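# Turn on the shaker holding four jars

## Task

Four jars already sit on the shaker, whose timer is set to 20 seconds; switch the shaker on so that it runs, and it must still be running after the robot lets go.

## Robot and tools

Robot: two arms, left_arm and right_arm, each with six revolute joints and a two-finger parallel gripper. In the scene frame the origin sits at table-top height halfway between the two nominal arm bases; +z is up, +x points out over the table, and left_arm is on the +y side (arm names do not match image sides). Calibrated bases: left_arm at (+0.005, +0.260, 0) m with no rotation; right_arm at (-0.017, -0.298, 0) m, turned very slightly about z (quat_wxyz +1.000, 0, 0, -0.013).

Joint order, used in every row and every per-joint list: shoulder, elbow, waist, wrist pitch, wrist yaw, wrist roll. Stated ranges (rad): waist -2.880..2.880, shoulder 0.000..3.142, elbow 0.000..3.019, wrist pitch -1.693..1.571, wrist yaw -1.571..1.571, wrist roll -2.094..2.094. True ends may differ by up to 0.084 rad.

A row is always 14 numbers in [-1, 1]: left_arm's six joint offsets then its opening, followed by right_arm's six offsets and opening. Joint numbers are scaled offsets, not poses: 1.0 equals 2.811 rad for shoulder and waist, 2.53 elbow, 2.575 wrist pitch, 8.12 wrist yaw, 9.528 wrist roll. They are added to the "Joint targets" line as it stood when the action (or move) began, not to the previous row, so sending the same offset again moves further. Sending 0 for a joint keeps its target. Opening is absolute: +1 fully open, -1 closed; to leave a gripper alone, resend its current command, since 0 means half-open. An action pushing a joint more than 0.084 rad beyond its range is rejected for both arms.

execute_actions(actions, cameras): actions is a list of actions; each action is a list of up to 15 rows, one per 1/30 s step, and a short list repeats its last row to fill 15 steps. An empty actions list returns images and the scene number. cameras: list of names (cam_high, cam_low, cam_over, cam_left_wrist, cam_right_wrist) or ["all"]; omitted means all only for an empty list. Joint speed and per-step lead limits mean large offsets can need several actions; unfinished motion must be commanded again.

move(target, speed, blend, opening_speed, grip_force, blocking, cameras): target is one 14-number row or a list of up to 15 rows, every row's offsets measured from the same starting Joint targets; all joints travel in sync, so the hand follows a curve and nothing is avoided. speed: rad/s for the joint with the longest travel, 0.01 to 12.57, default 0.5, one value or one per target. blend: rad of corner rounding per target, 0 means stop at each. opening_speed: at least 0.2 per second on the -1..+1 scale. grip_force: newtons per finger pad, 10 to 50, one value or one per arm; it persists, and lower values close slowly. blocking=false returns after about 0.5 s while the move continues. The whole list must fit in 10 s. The result adds a "move:" line such as done, off_target (resting more than 0.035 rad off), moving, held or fault, possibly limits=held; done does not mean contact was or wasn't made. Faster moves and targets set deeper past a contact hit harder.

wait(seconds 0 to 10, cameras): lets time pass holding commands; returns early if a running move ends. stop(cameras): brakes a running move, needing some distance. zoom_image(camera, region [x0, y0, x1, y1] pixels, origin top-left, at most 504 each way): closer view of the newest image of that camera. read_manual(section "licences"): licence text only. finished_scene(scene, integer 1 or 2): irreversible; the goal must hold without the robot.

Results: end_effector_position (m) and end_effector_quat_wxyz are in each arm's own base frame; this point lies between the pads about 1 cm behind the tips, fingers along gripper +z, closing along y. Fixed cameras and the table use the scene frame; wrist camera poses use the arm's base frame and may lag during motion. Joint positions (rad) and Joint velocities (rad/s) are per arm in joint order, then the pad gap (m; 0.094 fully open). "within noise" means the arm is still. Joint targets is where the next offsets start. Tool commands shows each gripper's current command. grip_measured is measured opening on the command scale (a little wide when empty); grip_effort_nm is averaged gripper motor effort, negative closing, not pad force. Joint torques are total drive outputs (gravity included), positive toward larger angle; numbers 2 and 4 wrap at ±28 N m. "joint sent to its limit" means a joint was clipped at its end; "joint command not followed" means the clearance check altered targets. MOTOR HOT appears near 85 °C; at 100 °C an OVER-TEMPERATURE FAULT drops that arm for 30 to 60 s or more.

Avoid: knocking jars or anything off the table, slamming the shaker or other fixed items, pressing hard into surfaces (to stop a push, command targets back past the measured positions), the two arms touching or one gripper closing on the other, releasing moving objects, and long stretched holds that heat motors. Thinking time lets the scene run, so keep replies brief.

Each tool is called after ">>>" as name([rows], argument=value, ...), one row to a line, values as JSON.

## Session

>>> execute_actions(actions=[])

Scene clock: 0.00 s.
left_arm: end_effector_position=(+0.4966, -0.3485, +0.2277) grip_measured=+1.000 grip_effort_nm=n/a end_effector_quat_wxyz=(+0.393, +0.415, +0.803, -0.168) | right_arm: end_effector_position=(+0.2886, -0.2945, +0.1267) grip_measured=+1.000 grip_effort_nm=n/a end_effector_quat_wxyz=(+0.088, +0.822, +0.501, -0.256)
Joint names: [shoulder, elbow, waist, wrist pitch, wrist yaw, wrist roll]
Joint positions: left_arm=[1.498 1.162 -0.536 -0.381 0.264 0.298 0.094] | right_arm=[1.527 1.086 -0.574 -1.203 0.544 1.494 0.094]
Joint velocities: within noise
Joint torques (N m): no reading
Heat: left arm: hottest wrist yaw 35 °C; right arm: hottest wrist pitch 34 °C.
Joint targets: left_arm=[1.501 1.185 -0.536 -0.378 0.264 0.298] | right_arm=[1.522 1.109 -0.574 -1.203 0.544 1.494]
Tool commands: left_gripper/opening=+1.0 right_gripper/opening=+1.0

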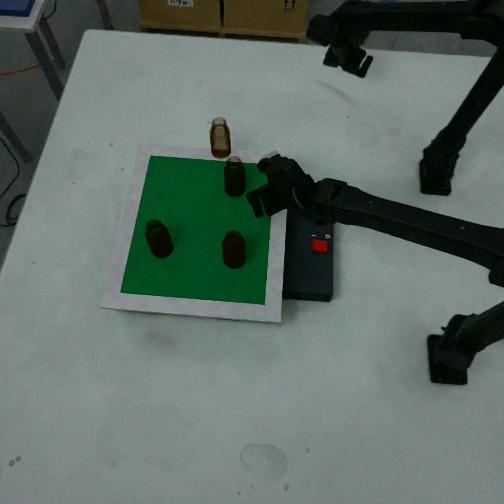

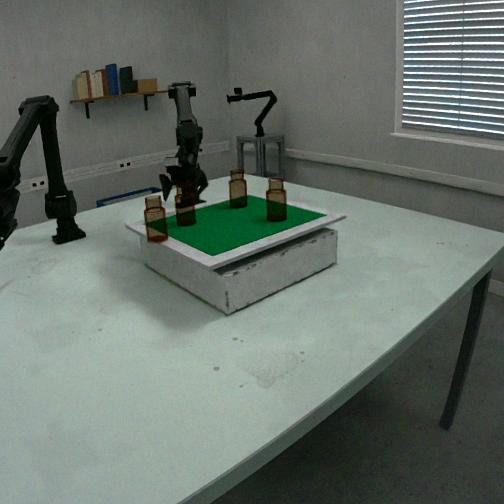

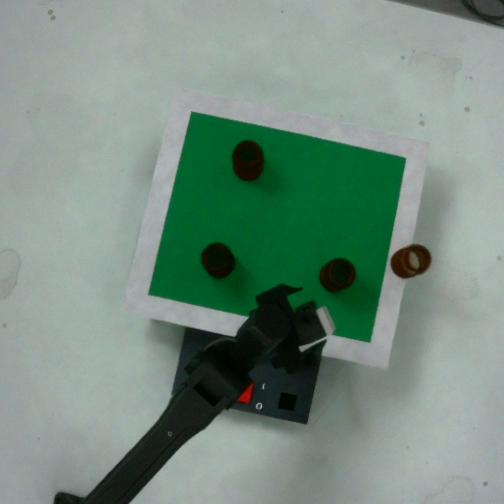

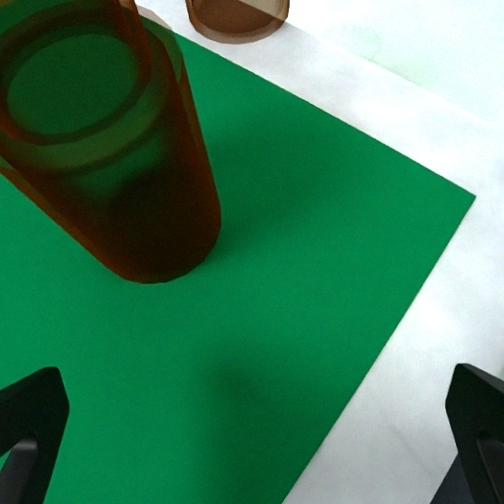

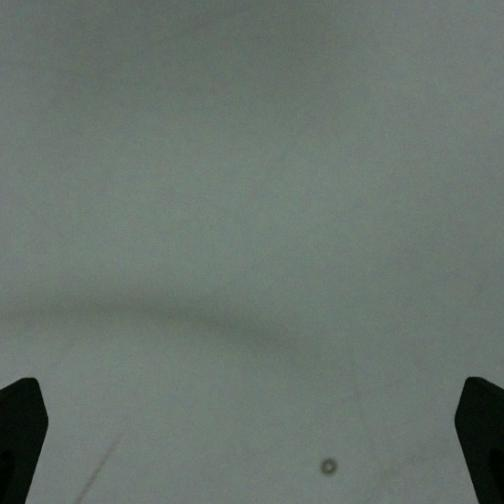

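>>> zoom_image(camera="cam_over", region=[170, 320, 330, 430])

>>> zoom_image(camera="cam_high", region=[270, 190, 350, 310])

>>> zoom_image(camera="cam_low", region=[110, 150, 360, 320])

>>> zoom_image(camera="cam_high", region=[100, 100, 290, 330])

>>> zoom_image(camera="cam_over", region=[300, 200, 460, 380])

Scaled by 3.150 from the camera's 504x504 image, which has a finer 720x720 frame.

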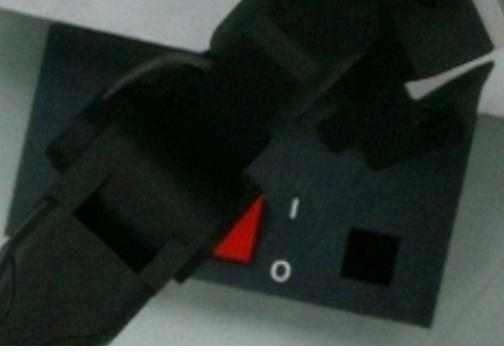

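Scaled by 4.200 from the camera's 504x504 image, which has a finer 720x720 frame.

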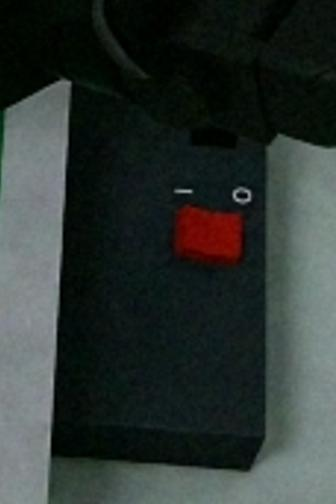

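Scaled by 2.016 from the camera's 504x504 image, which has a finer 720x720 frame.

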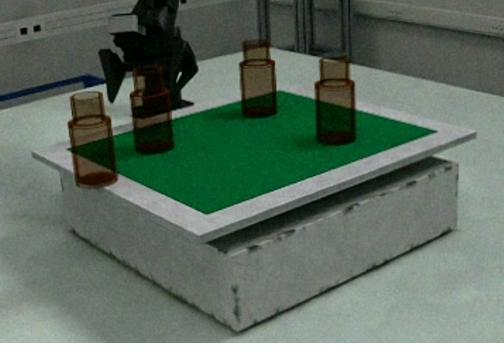

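Scaled by 2.191 from the camera's 504x504 image, which has a finer 720x720 frame.

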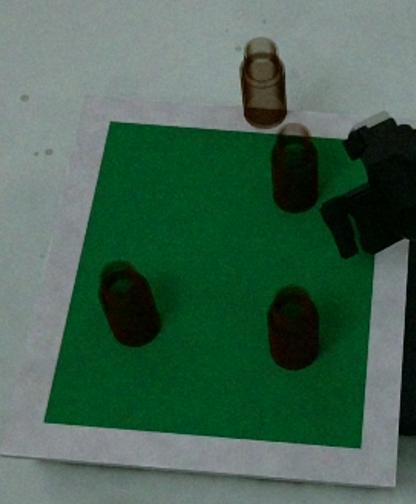

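Scaled by 2.800 from the camera's 504x504 image, which has a finer 720x720 frame.

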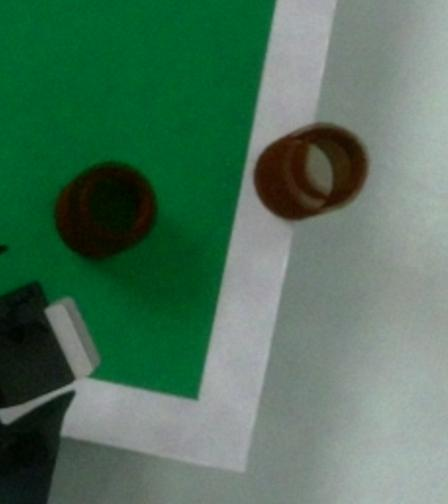

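>>> move([
  [-0.0704,0,-0.005,-0.0862,-0.014,0,1,0.0822,0.1935,0.0662,-0.0877,-0.0818,-0.1608,1],
  [-0.0171,0.0443,-0.0466,-0.3948,-0.0325,0.0636,-1,0.1644,0.387,0.1323,-0.1753,-0.1637,-0.3217,1],
], speed=1.2, blend=[0.15, 0], cameras=["all"])

Scene clock: 106.07 s.
left_arm: end_effector_position=(+0.3257, -0.2538, +0.1943) grip_measured=-0.988 grip_effort_nm=-0.56 end_effector_quat_wxyz=(-0.002, +0.700, +0.714, -0.002) | right_arm: end_effector_position=(+0.6223, -0.0049, +0.2764) grip_measured=+1.000 grip_effort_nm=-0.06 end_effector_quat_wxyz=(+0.289, -0.578, +0.722, +0.248)
Joint names: [shoulder, elbow, waist, wrist pitch, wrist yaw, wrist roll]
Joint positions: left_arm=[1.438 1.247 -0.659 -1.384 0.004 0.892 0.001] | right_arm=[1.972 2.029 -0.205 -1.644 -0.781 -1.563 0.094]
Joint torques (N m): left_arm=[-10.34 10.55 -0.03 -0.81 -0.03 0.13] | right_arm=[-18.2 14.54 2.02 0.14 -0.76 -0.06]
Heat: left arm: hottest elbow 39 °C; right arm: hottest elbow 38 °C.
Joint targets: left_arm=[1.453 1.297 -0.667 -1.395 0.000 0.904] | right_arm=[1.984 2.088 -0.202 -1.654 -0.785 -1.571]
move: off_target (left_arm, right_arm); target 2's new numbers were sent with left_arm's elbow 0.050 rad from that target; left_arm: the elbow is farthest, 0.050 rad from its target; right_arm: the elbow is farthest, 0.059 rad from its target
camera_calibration:
cam_left_wrist: T_world_to_cam=[[-0.999987, 0.00222895, 0.00463141, 0.327306], [0.00401995, 0.900662, 0.434503, 0.180003], [-0.00320285, 0.434516, -0.900659, 0.372447], [0, 0, 0, 1]] pos_world=[0.327771, -0.324685, 0.25572]
cam_right_wrist: T_world_to_cam=[[0.979355, -0.201796, -0.0119433, -0.607541], [-0.194835, -0.926524, -0.321857, 0.242265], [0.0538837, 0.317539, -0.946713, 0.315561], [0, 0, 0, 1]] pos_world=[0.625197, 0.00166205, 0.369464]

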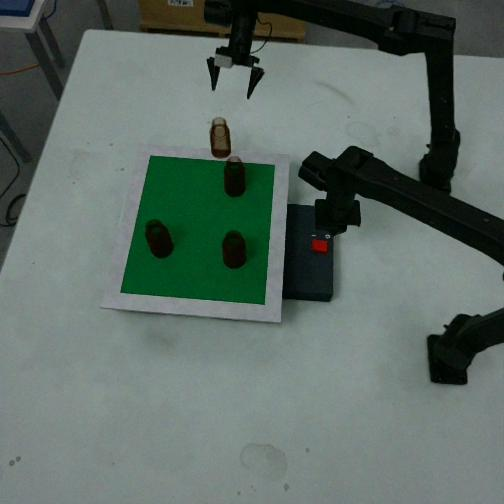

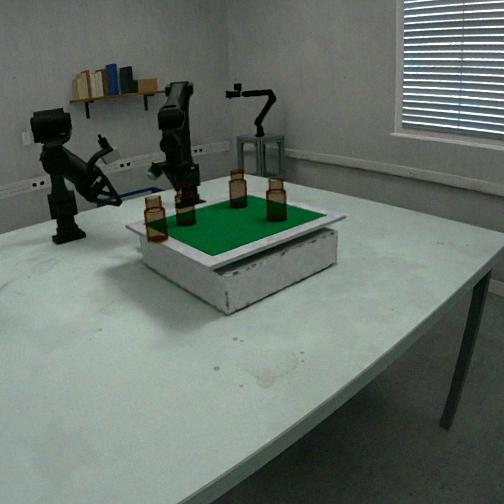

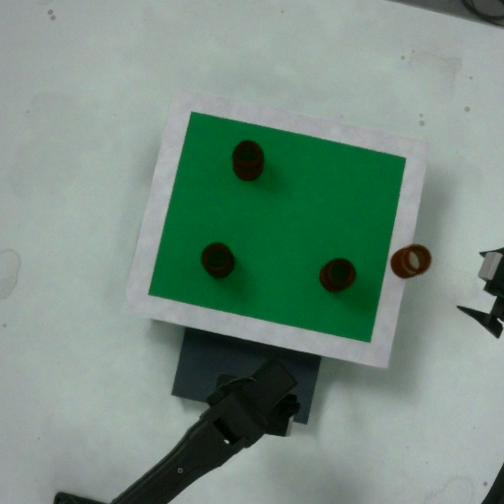

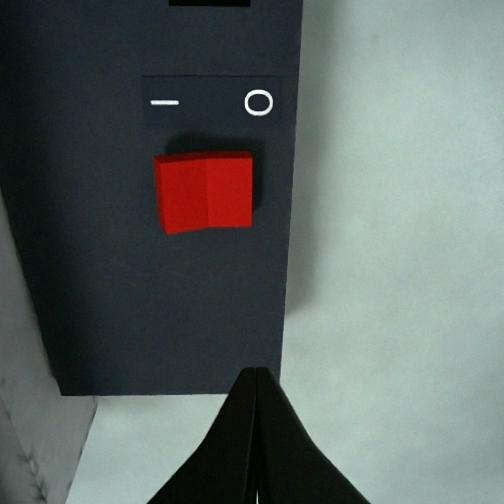

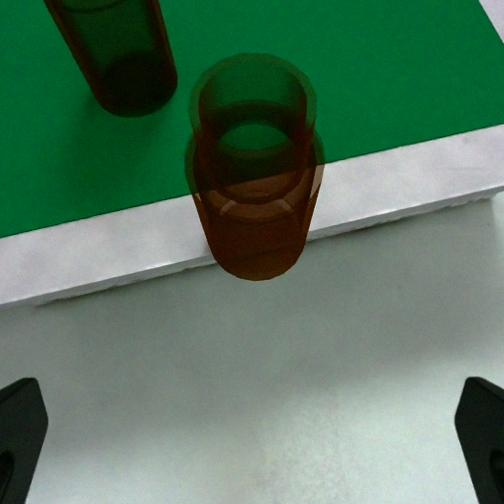

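>>> move(target=[0,0,0,0,0,0,-1,0.0242,0.004,0.0548,0.0287,-0.0005,-0.0008,1], speed=0.2, cameras=["cam_high","cam_over","cam_left_wrist","cam_right_wrist"])

>>> zoom_image(camera="cam_high", region=[190, 100, 370, 280])

>>> zoom_image(camera="cam_over", region=[180, 240, 480, 450])

Scene clock: 155.37 s.
left_arm: end_effector_position=(+0.3257, -0.2538, +0.1943) grip_measured=-0.988 grip_effort_nm=-0.63 end_effector_quat_wxyz=(-0.002, +0.700, +0.714, -0.002) | right_arm: end_effector_position=(+0.6369, +0.0908, +0.2364) grip_measured=+1.000 grip_effort_nm=-0.06 end_effector_quat_wxyz=(-0.268, +0.633, -0.673, -0.273)
Joint names: [shoulder, elbow, waist, wrist pitch, wrist yaw, wrist roll]
Joint positions: left_arm=[1.438 1.247 -0.659 -1.384 0.004 0.892 0.001] | right_arm=[2.045 2.037 -0.05 -1.591 -0.785 -1.571 0.094]
Joint torques (N m): left_arm=[-10.4 10.55 0.15 -0.72 -0.01 0.13] | right_arm=[-19.37 14.68 1.9 0.94 -0.75 -0.06]
Heat: left arm: hottest elbow 39 °C; right arm: hottest elbow 42 °C.
Joint targets: left_arm=[1.453 1.297 -0.667 -1.395 0.000 0.904] | right_arm=[2.053 2.098 -0.048 -1.580 -0.789 -1.579]
move: off_target (left_arm, right_arm); left_arm: the elbow is farthest, 0.050 rad from its target; right_arm: the elbow is farthest, 0.061 rad from its target
camera_calibration:
cam_left_wrist: T_world_to_cam=[[-0.999987, 0.00222895, 0.00463141, 0.327306], [0.00401995, 0.900662, 0.434503, 0.180003], [-0.00320285, 0.434516, -0.900659, 0.372447], [0, 0, 0, 1]] pos_world=[0.327771, -0.324685, 0.25572]
cam_right_wrist: T_world_to_cam=[[0.998947, -0.0425333, -0.0172024, -0.628559], [-0.0458185, -0.944283, -0.325929, 0.228594], [-0.00238112, 0.326374, -0.945238, 0.281171], [0, 0, 0, 1]] pos_world=[0.639041, 0.0973556, 0.329466]
Images, in order (width x height): cam_high 504x504, cam_over 504x504, cam_left_wrist 504x504, cam_right_wrist 504x504.

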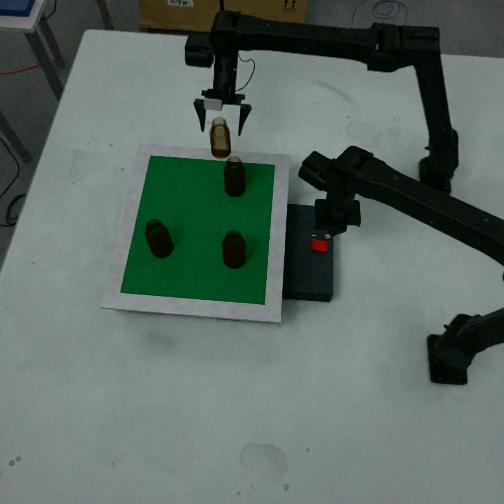

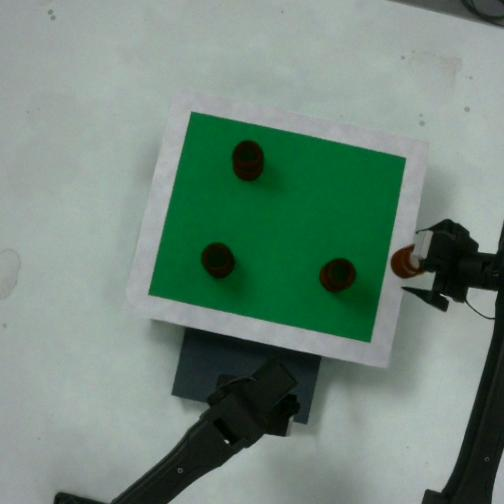

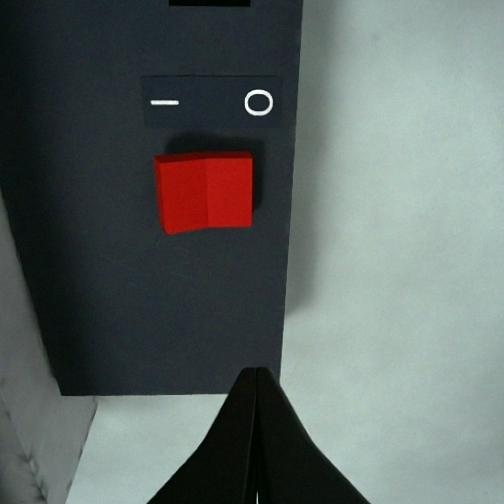

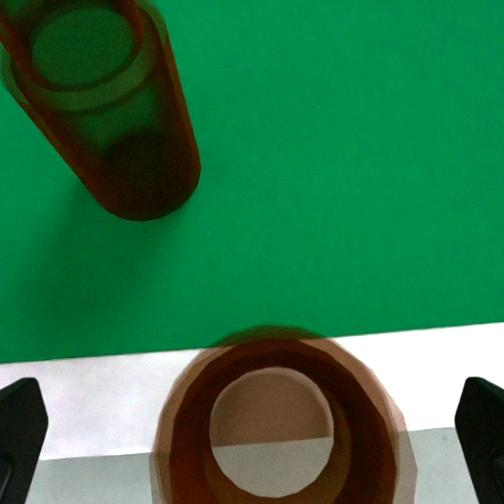

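Scaled by 2.800 from the camera's 504x504 image, which has a finer 720x720 frame.

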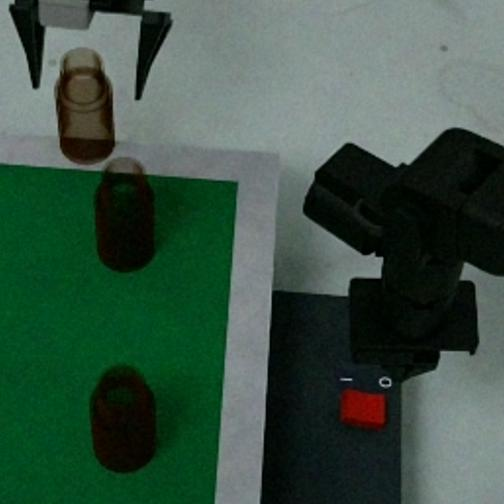

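Scaled by 1.680 from the camera's 504x504 image, which has a finer 720x720 frame.

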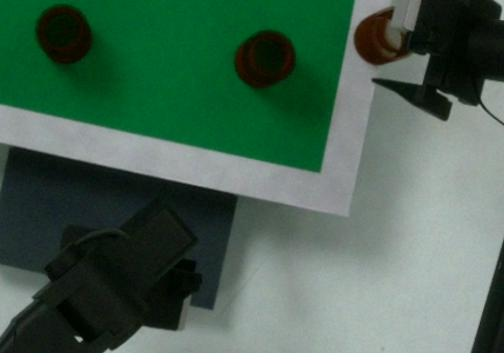

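>>> move([
  [0.0455,-0.0134,0.0092,0.0649,0,0.0048,-1,0,0,-0.0027,0.0089,0,0,1],
  [0.0455,-0.0134,0.0092,0.0649,0,0.0048,-1,0,0,-0.0027,0.0089,0,0,-0.2],
], speed=0.15, grip_force=[50,20], opening_speed=0.3, cameras=["cam_high","cam_low","cam_left_wrist","cam_right_wrist"])

Scene clock: 207.27 s.
left_arm: end_effector_position=(+0.3601, -0.2757, +0.1413) grip_measured=-0.988 grip_effort_nm=-0.63 end_effector_quat_wxyz=(+0.006, +0.713, +0.701, -0.001) | right_arm: end_effector_position=(+0.6429, +0.0912, +0.2390) grip_measured=-0.138 grip_effort_nm=-0.47 end_effector_quat_wxyz=(-0.280, +0.637, -0.668, -0.264)
Joint names: [shoulder, elbow, waist, wrist pitch, wrist yaw, wrist roll]
Joint positions: left_arm=[1.567 1.247 -0.651 -1.24 0.004 0.938 0.001] | right_arm=[2.045 2.042 -0.05 -1.566 -0.79 -1.571 0.041]
Joint torques (N m): left_arm=[-12.04 7.8 1.55 0.09 -0.01 0.15] | right_arm=[-19.6 14.24 1.14 0.87 -0.54 -0.05]
Heat: left arm: hottest elbow 40 °C; right arm: hottest elbow 41 °C.
Joint targets: left_arm=[1.581 1.263 -0.641 -1.227 0.000 0.950] | right_arm=[2.053 2.098 -0.056 -1.557 -0.789 -1.579]
grip_force (N): 50, 20
move: off_target (right_arm); target 2's new numbers were sent with right_arm's elbow 0.061 rad from that target; right_arm: the elbow is farthest, 0.056 rad from its target
camera_calibration:
cam_left_wrist: T_world_to_cam=[[-0.999186, 0.0395725, -0.00784495, 0.373791], [0.0324536, 0.903962, 0.426379, 0.21437], [0.0239644, 0.425778, -0.90451, 0.322604], [0, 0, 0, 1]] pos_world=[0.358799, -0.345931, 0.203328]
cam_right_wrist: T_world_to_cam=[[0.999011, -0.0423223, 0.0136227, -0.641972], [-0.0354516, -0.943177, -0.330396, 0.224316], [0.0268317, 0.329586, -0.943744, 0.264082], [0, 0, 0, 1]] pos_world=[0.642203, 0.0973626, 0.332084]
Images, in order (width x height): cam_high 504x504, cam_low 504x504, cam_left_wrist 504x504, cam_right_wrist 504x504.

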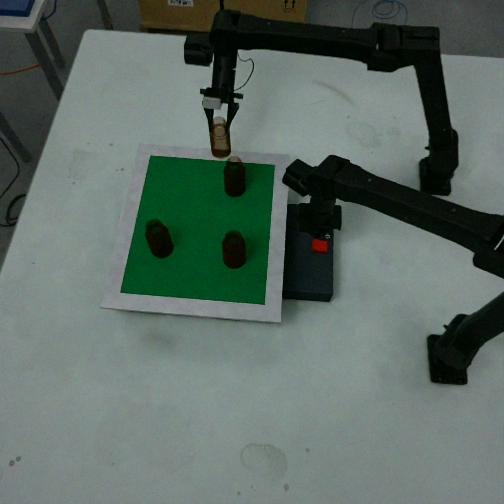

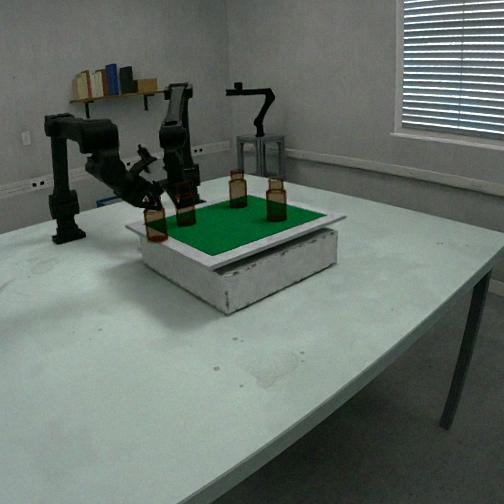

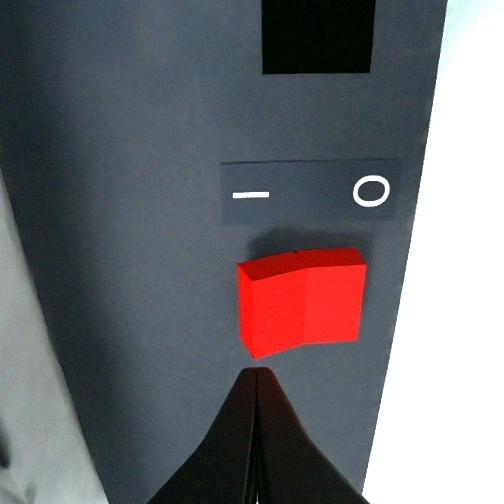

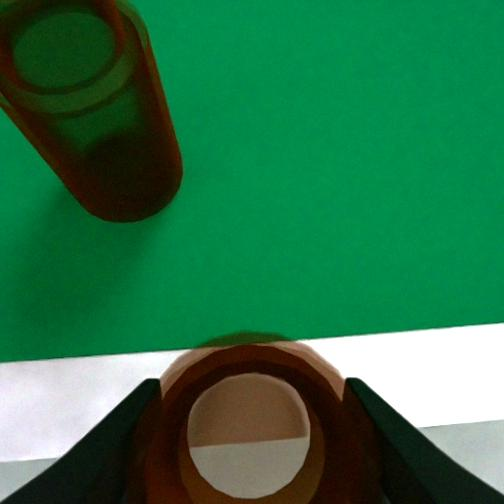

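>>> move([
  [0.0043,-0.0209,0.006,0.0241,0,0,-1,0.0014,0.0336,0,-0.0317,0,0,-0.2],
  [0.0043,-0.0209,0.006,0.0241,0,0,-1,0.0559,0.1279,0.0555,-0.0443,0,0,-0.2],
], speed=[0.1,0.2], blend=[0.02,0], cameras=["cam_high","cam_low","cam_over","cam_left_wrist","cam_right_wrist"])

Scene clock: 264.70 s.
left_arm: end_effector_position=(+0.3683, -0.2722, +0.1269) grip_measured=-0.988 grip_effort_nm=-0.63 end_effector_quat_wxyz=(+0.017, +0.707, +0.707, +0.000) | right_arm: end_effector_position=(+0.6756, +0.1888, +0.2505) grip_measured=-0.139 grip_effort_nm=-0.50 end_effector_quat_wxyz=(-0.275, +0.690, -0.613, -0.268)
Joint names: [shoulder, elbow, waist, wrist pitch, wrist yaw, wrist roll]
Joint positions: left_arm=[1.576 1.218 -0.634 -1.178 0.004 0.938 0.001] | right_arm=[2.212 2.352 0.096 -1.662 -0.787 -1.571 0.04]
Joint torques (N m): left_arm=[-11.52 6.12 1.67 0.16 -0.01 0.14] | right_arm=[-22.65 15.41 2.37 0.24 -0.67 -0.06]
Heat: left arm: hottest elbow 39 °C; right arm: hottest elbow 42 °C.
Joint targets: left_arm=[1.593 1.210 -0.624 -1.165 0.000 0.950] | right_arm=[2.210 2.422 0.100 -1.671 -0.789 -1.579]
grip_force (N): 50, 20
move: off_target (right_arm); right_arm: the elbow is farthest, 0.069 rad from its target
camera_calibration:
cam_left_wrist: T_world_to_cam=[[-0.999383, 0.0225565, -0.0269058, 0.379562], [0.00939625, 0.910203, 0.414056, 0.228896], [0.0338294, 0.413548, -0.909854, 0.301704], [0, 0, 0, 1]] pos_world=[0.366971, -0.341673, 0.189943]
cam_right_wrist: T_world_to_cam=[[0.99274, 0.103722, 0.0608951, -0.705791], [0.118013, -0.937755, -0.326632, 0.215665], [0.0232257, 0.331447, -0.943188, 0.243835], [0, 0, 0, 1]] pos_world=[0.669553, 0.194629, 0.343405]

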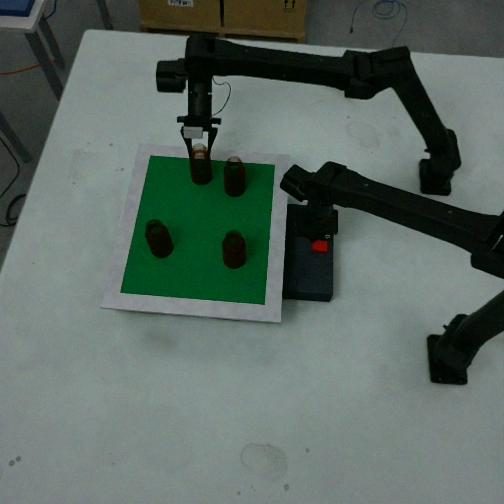

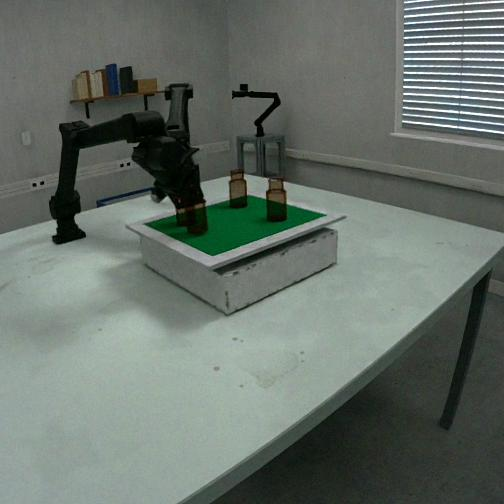

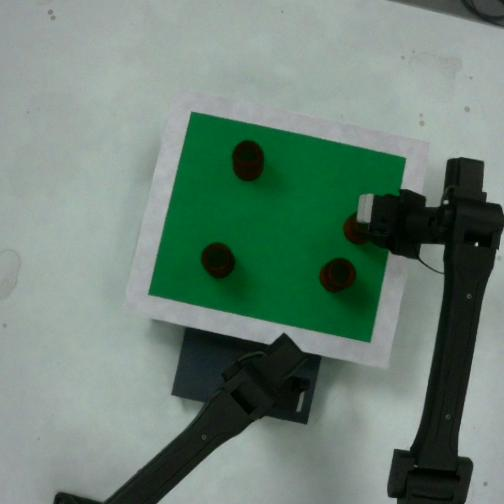

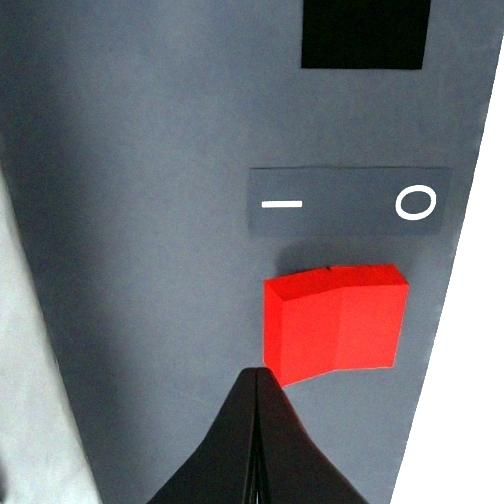

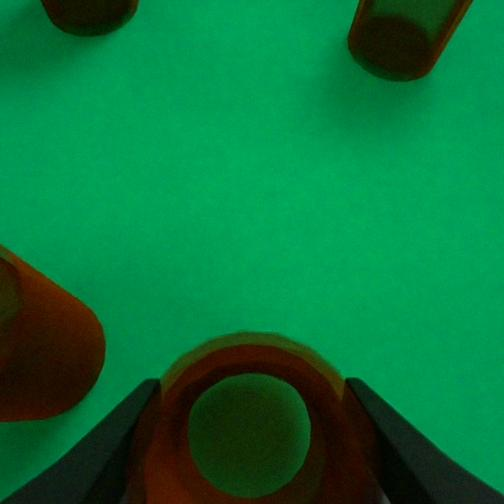

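>>> move([
  [0,-0.0126,0,0,0,0,-1,0,0,0.0125,-0.0093,0,0,-0.2],
  [0,-0.0126,0,0,0,0,-1,0.0043,0,0.0125,-0.0093,0,0,-0.2],
], speed=[0.08,0.04], blend=[0.01,0], cameras=["cam_low","cam_over","cam_left_wrist","cam_right_wrist"])

>>> zoom_image(camera="cam_low", region=[120, 140, 330, 280])

Scene clock: 282.53 s.
left_arm: end_effector_position=(+0.3584, -0.2649, +0.1155) grip_measured=-0.988 grip_effort_nm=-0.63 end_effector_quat_wxyz=(+0.002, +0.707, +0.707, -0.002) | right_arm: end_effector_position=(+0.6654, +0.2127, +0.2427) grip_measured=-0.139 grip_effort_nm=-0.50 end_effector_quat_wxyz=(-0.258, +0.697, -0.606, -0.284)
Joint names: [shoulder, elbow, waist, wrist pitch, wrist yaw, wrist roll]
Joint positions: left_arm=[1.576 1.186 -0.634 -1.178 0.004 0.938 0.001] | right_arm=[2.224 2.354 0.133 -1.686 -0.787 -1.571 0.04]
Joint torques (N m): left_arm=[-11.63 5.91 1.73 0.09 -0.03 0.13] | right_arm=[-22.59 15.24 2.02 0.2 -0.68 -0.05]
Heat: left arm: hottest elbow 39 °C; right arm: hottest elbow 43 °C.
Joint targets: left_arm=[1.593 1.178 -0.624 -1.165 0.000 0.950] | right_arm=[2.222 2.422 0.136 -1.695 -0.789 -1.579]
grip_force (N): 50, 20
move: off_target (right_arm); blend cut to 0.006 rad at target 1; right_arm: the elbow is farthest, 0.068 rad from its target
camera_calibration:
cam_left_wrist: T_world_to_cam=[[-0.999739, 0.0228205, -0.00106701, 0.366435], [0.0201356, 0.902258, 0.430726, 0.219157], [0.0107921, 0.430592, -0.902482, 0.300537], [0, 0, 0, 1]] pos_world=[0.358683, -0.335507, 0.177224]
cam_right_wrist: T_world_to_cam=[[0.989811, 0.139881, 0.0265989, -0.695138], [0.140839, -0.934343, -0.327364, 0.221075], [-0.0209394, 0.327774, -0.944524, 0.259205], [0, 0, 0, 1]] pos_world=[0.662347, 0.218835, 0.335687]
Images, in order (width x height): cam_low 504x504, cam_over 504x504, cam_left_wrist 504x504, cam_right_wrist 504x504.

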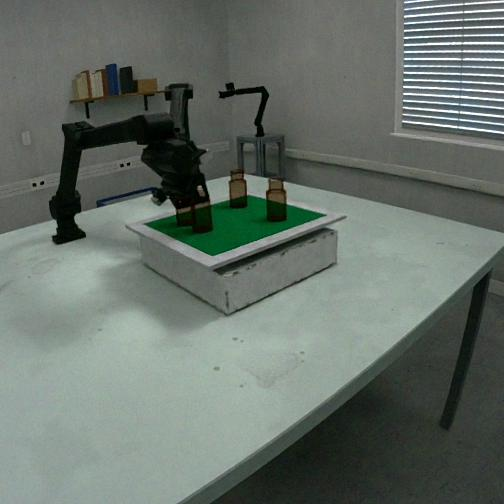

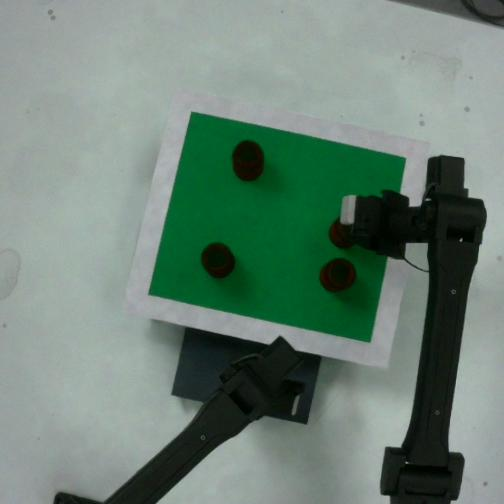

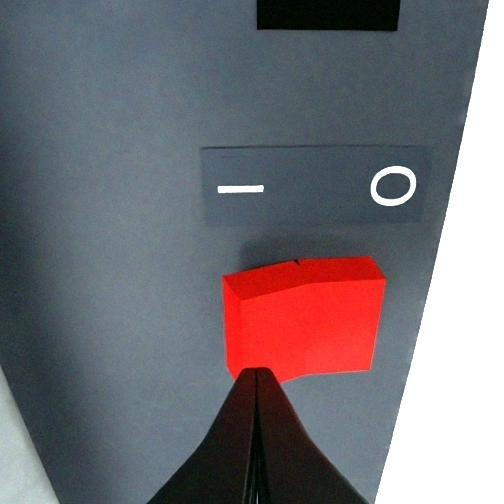

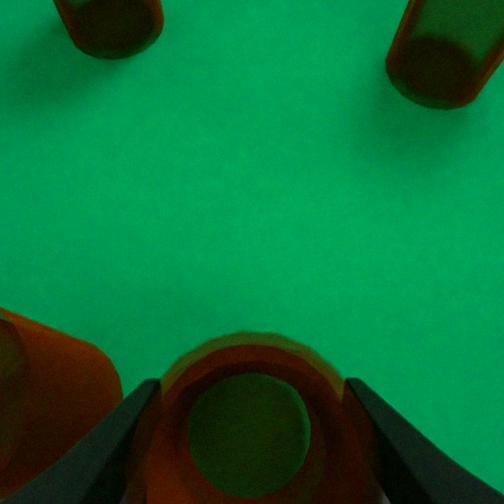

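Scaled by 2.400 from the camera's 504x504 image, which has a finer 720x720 frame.

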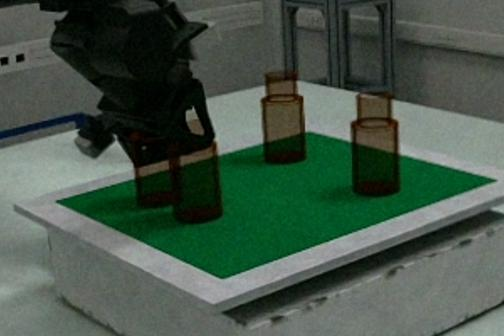

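>>> move(target=[0,0,0,0,0,0,-1,0.0022,0,0,0,0,0,-0.2], speed=0.03)

>>> move(target=[0,0,0,0,0,0,-1,0.0018,0,0,0,0,0,-0.2], speed=0.03, cameras=["cam_low","cam_right_wrist"])

>>> zoom_image(camera="cam_low", region=[160, 170, 260, 250])

Scene clock: 291.67 s.
left_arm: end_effector_position=(+0.3584, -0.2649, +0.1155) grip_measured=-0.988 grip_effort_nm=-0.63 end_effector_quat_wxyz=(+0.002, +0.707, +0.707, -0.002) | right_arm: end_effector_position=(+0.6654, +0.2127, +0.2424) grip_measured=-0.139 grip_effort_nm=-0.50 end_effector_quat_wxyz=(-0.258, +0.697, -0.606, -0.284)
Joint names: [shoulder, elbow, waist, wrist pitch, wrist yaw, wrist roll]
Joint positions: left_arm=[1.576 1.186 -0.634 -1.178 0.004 0.938 0.001] | right_arm=[2.225 2.354 0.133 -1.686 -0.787 -1.571 0.04]
Joint torques (N m): left_arm=[-11.52 5.94 1.67 0.12 -0.04 0.16] | right_arm=[-22.18 15.23 2.08 0.2 -0.69 -0.05]
Heat: left arm: hottest elbow 38 °C; right arm: hottest elbow 44 °C.
Joint targets: left_arm=[1.593 1.178 -0.624 -1.165 0.000 0.950] | right_arm=[2.228 2.422 0.136 -1.695 -0.789 -1.579]
grip_force (N): 50, 20
move: off_target (right_arm); right_arm: the elbow is farthest, 0.068 rad from its target

Scene clock: 292.37 s.
left_arm: end_effector_position=(+0.3584, -0.2649, +0.1155) grip_measured=-0.988 grip_effort_nm=-0.63 end_effector_quat_wxyz=(+0.002, +0.707, +0.707, -0.002) | right_arm: end_effector_position=(+0.6655, +0.2127, +0.2419) grip_measured=-0.139 grip_effort_nm=-0.50 end_effector_quat_wxyz=(-0.258, +0.697, -0.606, -0.284)
Joint names: [shoulder, elbow, waist, wrist pitch, wrist yaw, wrist roll]
Joint positions: left_arm=[1.576 1.186 -0.634 -1.178 0.004 0.938 0.001] | right_arm=[2.225 2.354 0.133 -1.686 -0.787 -1.571 0.04]
Joint torques (N m): left_arm=[-11.69 5.9 1.85 0.13 -0.02 0.14] | right_arm=[-21.77 15.23 2.08 0.18 -0.68 -0.06]
Heat: left arm: hottest elbow 38 °C; right arm: hottest elbow 44 °C.
Joint targets: left_arm=[1.593 1.178 -0.624 -1.165 0.000 0.950] | right_arm=[2.233 2.422 0.136 -1.695 -0.789 -1.579]
grip_force (N): 50, 20
move: off_target (right_arm); right_arm: the elbow is farthest, 0.068 rad from its target
camera_calibration:
cam_right_wrist: T_world_to_cam=[[0.989843, 0.139878, 0.0254144, -0.694939], [0.140449, -0.934409, -0.327344, 0.221084], [-0.0220408, 0.327589, -0.944563, 0.259331], [0, 0, 0, 1]] pos_world=[0.662545, 0.218835, 0.334987]
Images, in order (width x height): cam_low 504x504, cam_right_wrist 504x504.

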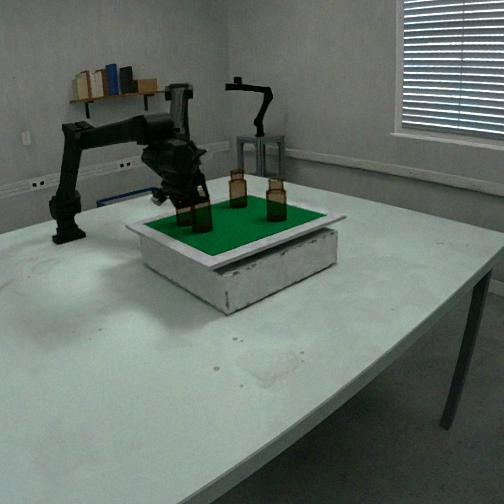

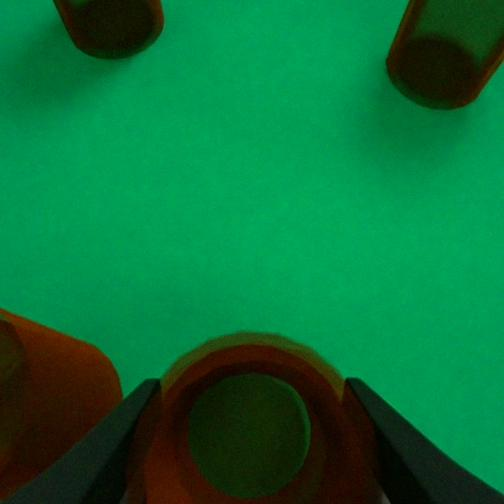

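Scaled by 5.040 from the camera's 504x504 image, which has a finer 720x720 frame.

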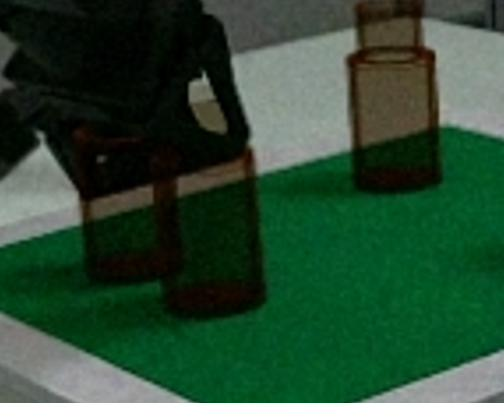

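>>> move(target=[0,0,0,0,0,0,-1,0.0025,0,0,0,0,0,-0.2], speed=0.03)

>>> move(target=[0,0,0,0,0,0,-1,0.002,0,0,0,0,0,-0.2], speed=0.03, cameras=["cam_right_wrist"])

Scene clock: 297.67 s.
left_arm: end_effector_position=(+0.3584, -0.2649, +0.1155) grip_measured=-0.988 grip_effort_nm=-0.63 end_effector_quat_wxyz=(+0.002, +0.707, +0.707, -0.002) | right_arm: end_effector_position=(+0.6658, +0.2128, +0.2417) grip_measured=-0.139 grip_effort_nm=-0.50 end_effector_quat_wxyz=(-0.257, +0.697, -0.606, -0.285)
Joint names: [shoulder, elbow, waist, wrist pitch, wrist yaw, wrist roll]
Joint positions: left_arm=[1.576 1.186 -0.634 -1.178 0.004 0.938 0.001] | right_arm=[2.228 2.359 0.133 -1.689 -0.787 -1.571 0.04]
Joint torques (N m): left_arm=[-11.69 5.91 1.44 0.12 -0.02 0.16] | right_arm=[-21.54 14.79 2.08 0.35 -0.68 -0.05]
Heat: left arm: hottest elbow 38 °C; right arm: hottest elbow 44 °C.
Joint targets: left_arm=[1.593 1.178 -0.624 -1.165 0.000 0.950] | right_arm=[2.240 2.422 0.136 -1.695 -0.789 -1.579]
grip_force (N): 50, 20
move: off_target (right_arm); right_arm: the elbow is farthest, 0.063 rad from its target

Scene clock: 298.37 s.
left_arm: end_effector_position=(+0.3584, -0.2649, +0.1155) grip_measured=-0.988 grip_effort_nm=-0.63 end_effector_quat_wxyz=(+0.002, +0.707, +0.707, -0.002) | right_arm: end_effector_position=(+0.6660, +0.2128, +0.2414) grip_measured=-0.139 grip_effort_nm=-0.50 end_effector_quat_wxyz=(-0.257, +0.696, -0.606, -0.285)
Joint names: [shoulder, elbow, waist, wrist pitch, wrist yaw, wrist roll]
Joint positions: left_arm=[1.576 1.186 -0.634 -1.178 0.004 0.938 0.001] | right_arm=[2.23 2.361 0.133 -1.691 -0.787 -1.571 0.04]
Joint torques (N m): left_arm=[-11.99 5.87 1.67 0.17 -0.02 0.16] | right_arm=[-21.19 14.63 2.08 0.38 -0.68 -0.06]
Heat: left arm: hottest elbow 38 °C; right arm: hottest elbow 44 °C.
Joint targets: left_arm=[1.593 1.178 -0.624 -1.165 0.000 0.950] | right_arm=[2.246 2.422 0.136 -1.695 -0.789 -1.579]
grip_force (N): 50, 20
move: off_target (right_arm); right_arm: the elbow is farthest, 0.061 rad from its target
camera_calibration:
cam_right_wrist: T_world_to_cam=[[0.989916, 0.13989, 0.0223146, -0.69474], [0.139445, -0.93455, -0.32737, 0.221606], [-0.0249416, 0.32718, -0.944633, 0.260879], [0, 0, 0, 1]] pos_world=[0.663338, 0.218934, 0.334485]
Images, in order (width x height): cam_right_wrist 504x504.

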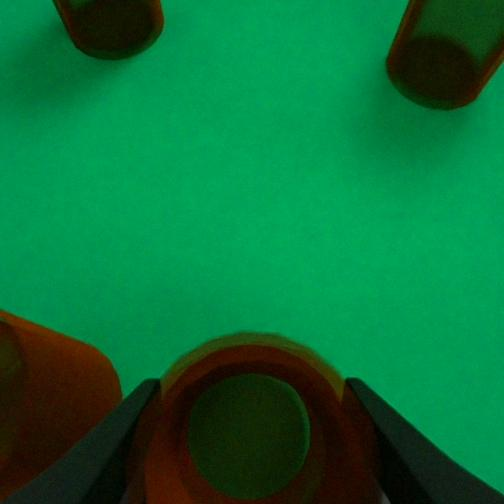

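>>> move([
  [0,0,0,0,0,0,-1,-0.0043,0,0,0,0,0,-0.2],
  [0,0,0,0,0,0,-1,-0.0043,0,0,0,0,0,0.17],
  [0,0,0,0,0,0,-1,-0.0142,0,-0.0196,0,0,0,0.17],
  [0,0,0,0,0,0,-1,-0.071,-0.04,-0.171,0.039,0,0,0.17],
], speed=[0.05,0.05,0.06,0.4], blend=[0,0,0.01,0], opening_speed=0.4, cameras=["all"])

>>> zoom_image(camera="cam_over", region=[120, 80, 440, 400])

Scene clock: 330.73 s.
left_arm: end_effector_position=(+0.3584, -0.2649, +0.1155) grip_measured=-0.988 grip_effort_nm=-0.63 end_effector_quat_wxyz=(+0.002, +0.707, +0.707, -0.002) | right_arm: end_effector_position=(+0.6763, -0.1179, +0.3355) grip_measured=+0.168 grip_effort_nm=0.09 end_effector_quat_wxyz=(+0.371, -0.560, +0.729, +0.135)
Joint names: [shoulder, elbow, waist, wrist pitch, wrist yaw, wrist roll]
Joint positions: left_arm=[1.576 1.186 -0.634 -1.178 0.004 0.938 0.001] | right_arm=[2.071 2.328 -0.353 -1.608 -0.787 -1.571 0.055]
Joint torques (N m): left_arm=[-11.75 5.97 1.55 0.14 -0.02 0.14] | right_arm=[-22.71 8.69 2.2 1.4 -0.66 -0.04]
Heat: left arm: hottest elbow 37 °C; right arm: hottest elbow 42 °C.
Joint targets: left_arm=[1.593 1.178 -0.624 -1.165 0.000 0.950] | right_arm=[2.046 2.321 -0.345 -1.594 -0.789 -1.579]
grip_force (N): 50, 20
move: done; target 2's new numbers were sent with right_arm's elbow 0.061 rad from that target
camera_calibration:
cam_left_wrist: T_world_to_cam=[[-0.999739, 0.0228205, -0.00106701, 0.366435], [0.0201356, 0.902258, 0.430726, 0.219157], [0.0107921, 0.430592, -0.902482, 0.300537], [0, 0, 0, 1]] pos_world=[0.358683, -0.335507, 0.177224]
cam_right_wrist: T_world_to_cam=[[0.916022, -0.328817, 0.229744, -0.735642], [-0.248905, -0.915085, -0.317277, 0.203443], [0.314562, 0.233449, -0.920083, 0.209297], [0, 0, 0, 1]] pos_world=[0.658665, -0.104584, 0.426127]

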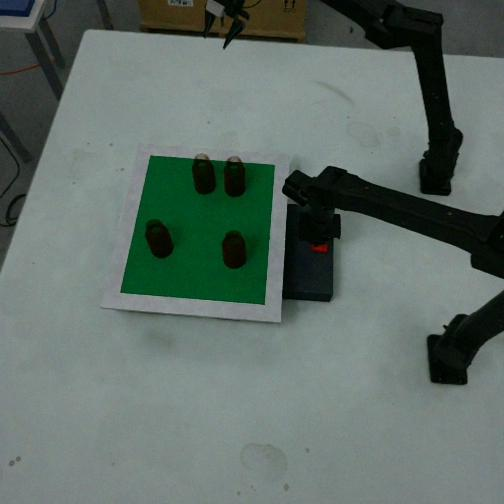

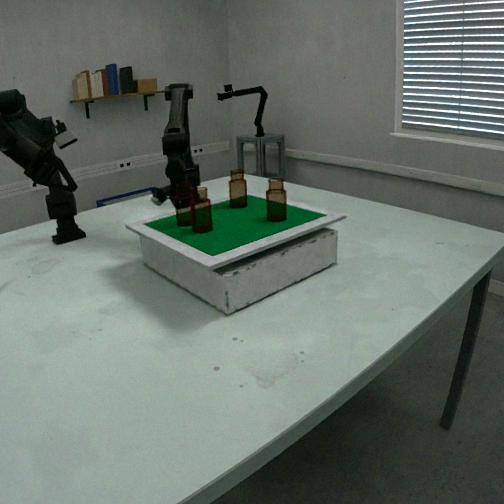

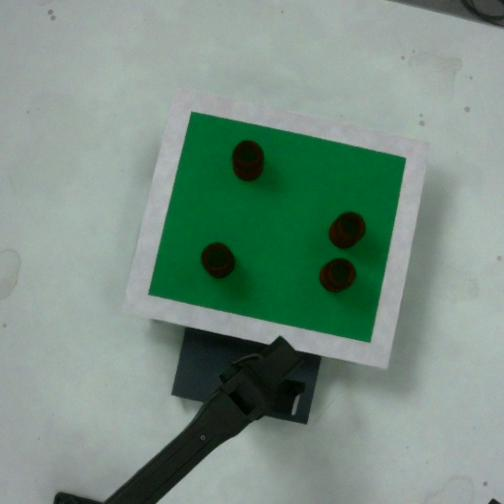

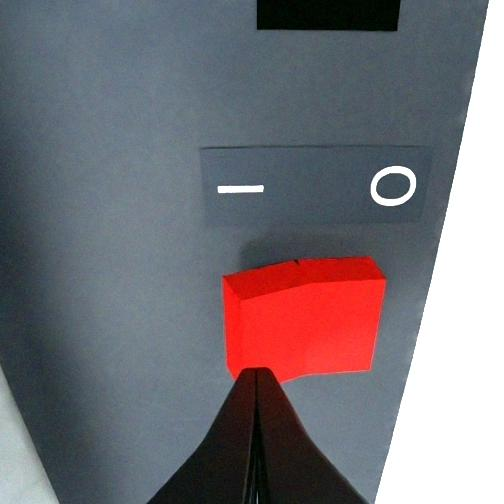

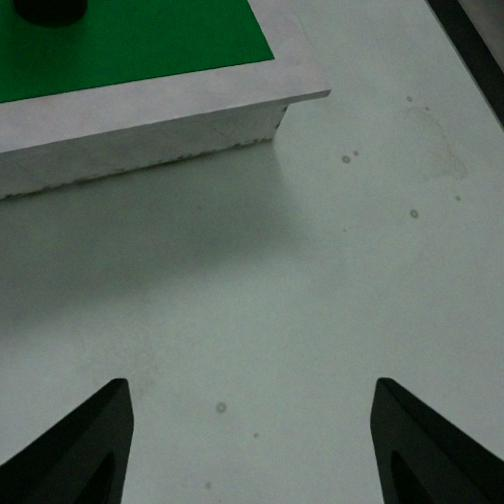

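Scaled by 1.575 from the camera's 504x504 image, which has a finer 720x720 frame.

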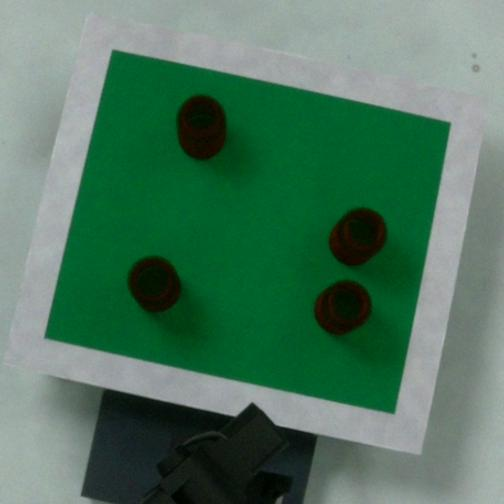

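>>> move(target=[0.00337,-0.00648,0,0.01006,0,0,-1,0,0,0,0,0,0,0.17], speed=0.04)

>>> move(target=[0.00168,-0.00324,0,0.00503,0,0,-1,0,0,0,0,0,0,0.17], speed=0.03, cameras=["cam_left_wrist"])

Scene clock: 354.50 s.
left_arm: end_effector_position=(+0.3581, -0.2647, +0.1082) grip_measured=-0.988 grip_effort_nm=-0.63 end_effector_quat_wxyz=(+0.002, +0.707, +0.707, -0.002) | right_arm: end_effector_position=(+0.6763, -0.1179, +0.3355) grip_measured=+0.168 grip_effort_nm=0.09 end_effector_quat_wxyz=(+0.371, -0.560, +0.729, +0.135)
Joint names: [shoulder, elbow, waist, wrist pitch, wrist yaw, wrist roll]
Joint positions: left_arm=[1.583 1.173 -0.634 -1.158 0.004 0.938 0.001] | right_arm=[2.071 2.328 -0.353 -1.608 -0.787 -1.571 0.055]
Joint torques (N m): left_arm=[-11.28 5.72 1.49 0.39 -0.01 0.14] | right_arm=[-22.71 8.68 2.55 1.37 -0.66 -0.05]
Heat: left arm: hottest elbow 37 °C; right arm: hottest elbow 41 °C.
Joint targets: left_arm=[1.603 1.162 -0.624 -1.140 0.000 0.949] | right_arm=[2.046 2.321 -0.345 -1.594 -0.789 -1.579]
grip_force (N): 50, 20
move: done

Scene clock: 355.33 s.
left_arm: end_effector_position=(+0.3594, -0.2656, +0.1062) grip_measured=-0.988 grip_effort_nm=-0.63 end_effector_quat_wxyz=(+0.006, +0.707, +0.707, -0.001) | right_arm: end_effector_position=(+0.6763, -0.1179, +0.3355) grip_measured=+0.168 grip_effort_nm=0.09 end_effector_quat_wxyz=(+0.371, -0.560, +0.729, +0.135)
Joint names: [shoulder, elbow, waist, wrist pitch, wrist yaw, wrist roll]
Joint positions: left_arm=[1.583 1.167 -0.634 -1.143 0.004 0.938 0.001] | right_arm=[2.071 2.328 -0.353 -1.608 -0.787 -1.571 0.055]
Joint torques (N m): left_arm=[-11.28 5.37 1.73 0.21 -0.01 0.15] | right_arm=[-22.71 8.69 2.49 1.36 -0.68 -0.03]
Heat: left arm: hottest elbow 37 °C; right arm: hottest elbow 41 °C.
Joint targets: left_arm=[1.607 1.153 -0.624 -1.127 0.000 0.949] | right_arm=[2.046 2.321 -0.345 -1.594 -0.789 -1.579]
grip_force (N): 50, 20
move: done
camera_calibration:
cam_left_wrist: T_world_to_cam=[[-0.999697, 0.0227501, -0.00937839, 0.368221], [0.0165933, 0.904674, 0.425782, 0.226183], [0.018171, 0.425497, -0.904777, 0.288669], [0, 0, 0, 1]] pos_world=[0.359111, -0.335827, 0.168329]
Images, in order (width x height): cam_left_wrist 504x504.

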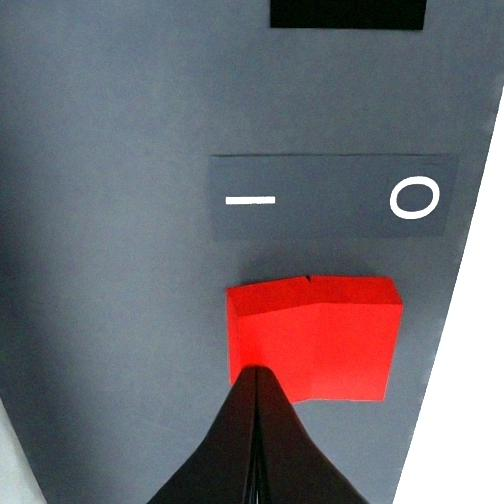

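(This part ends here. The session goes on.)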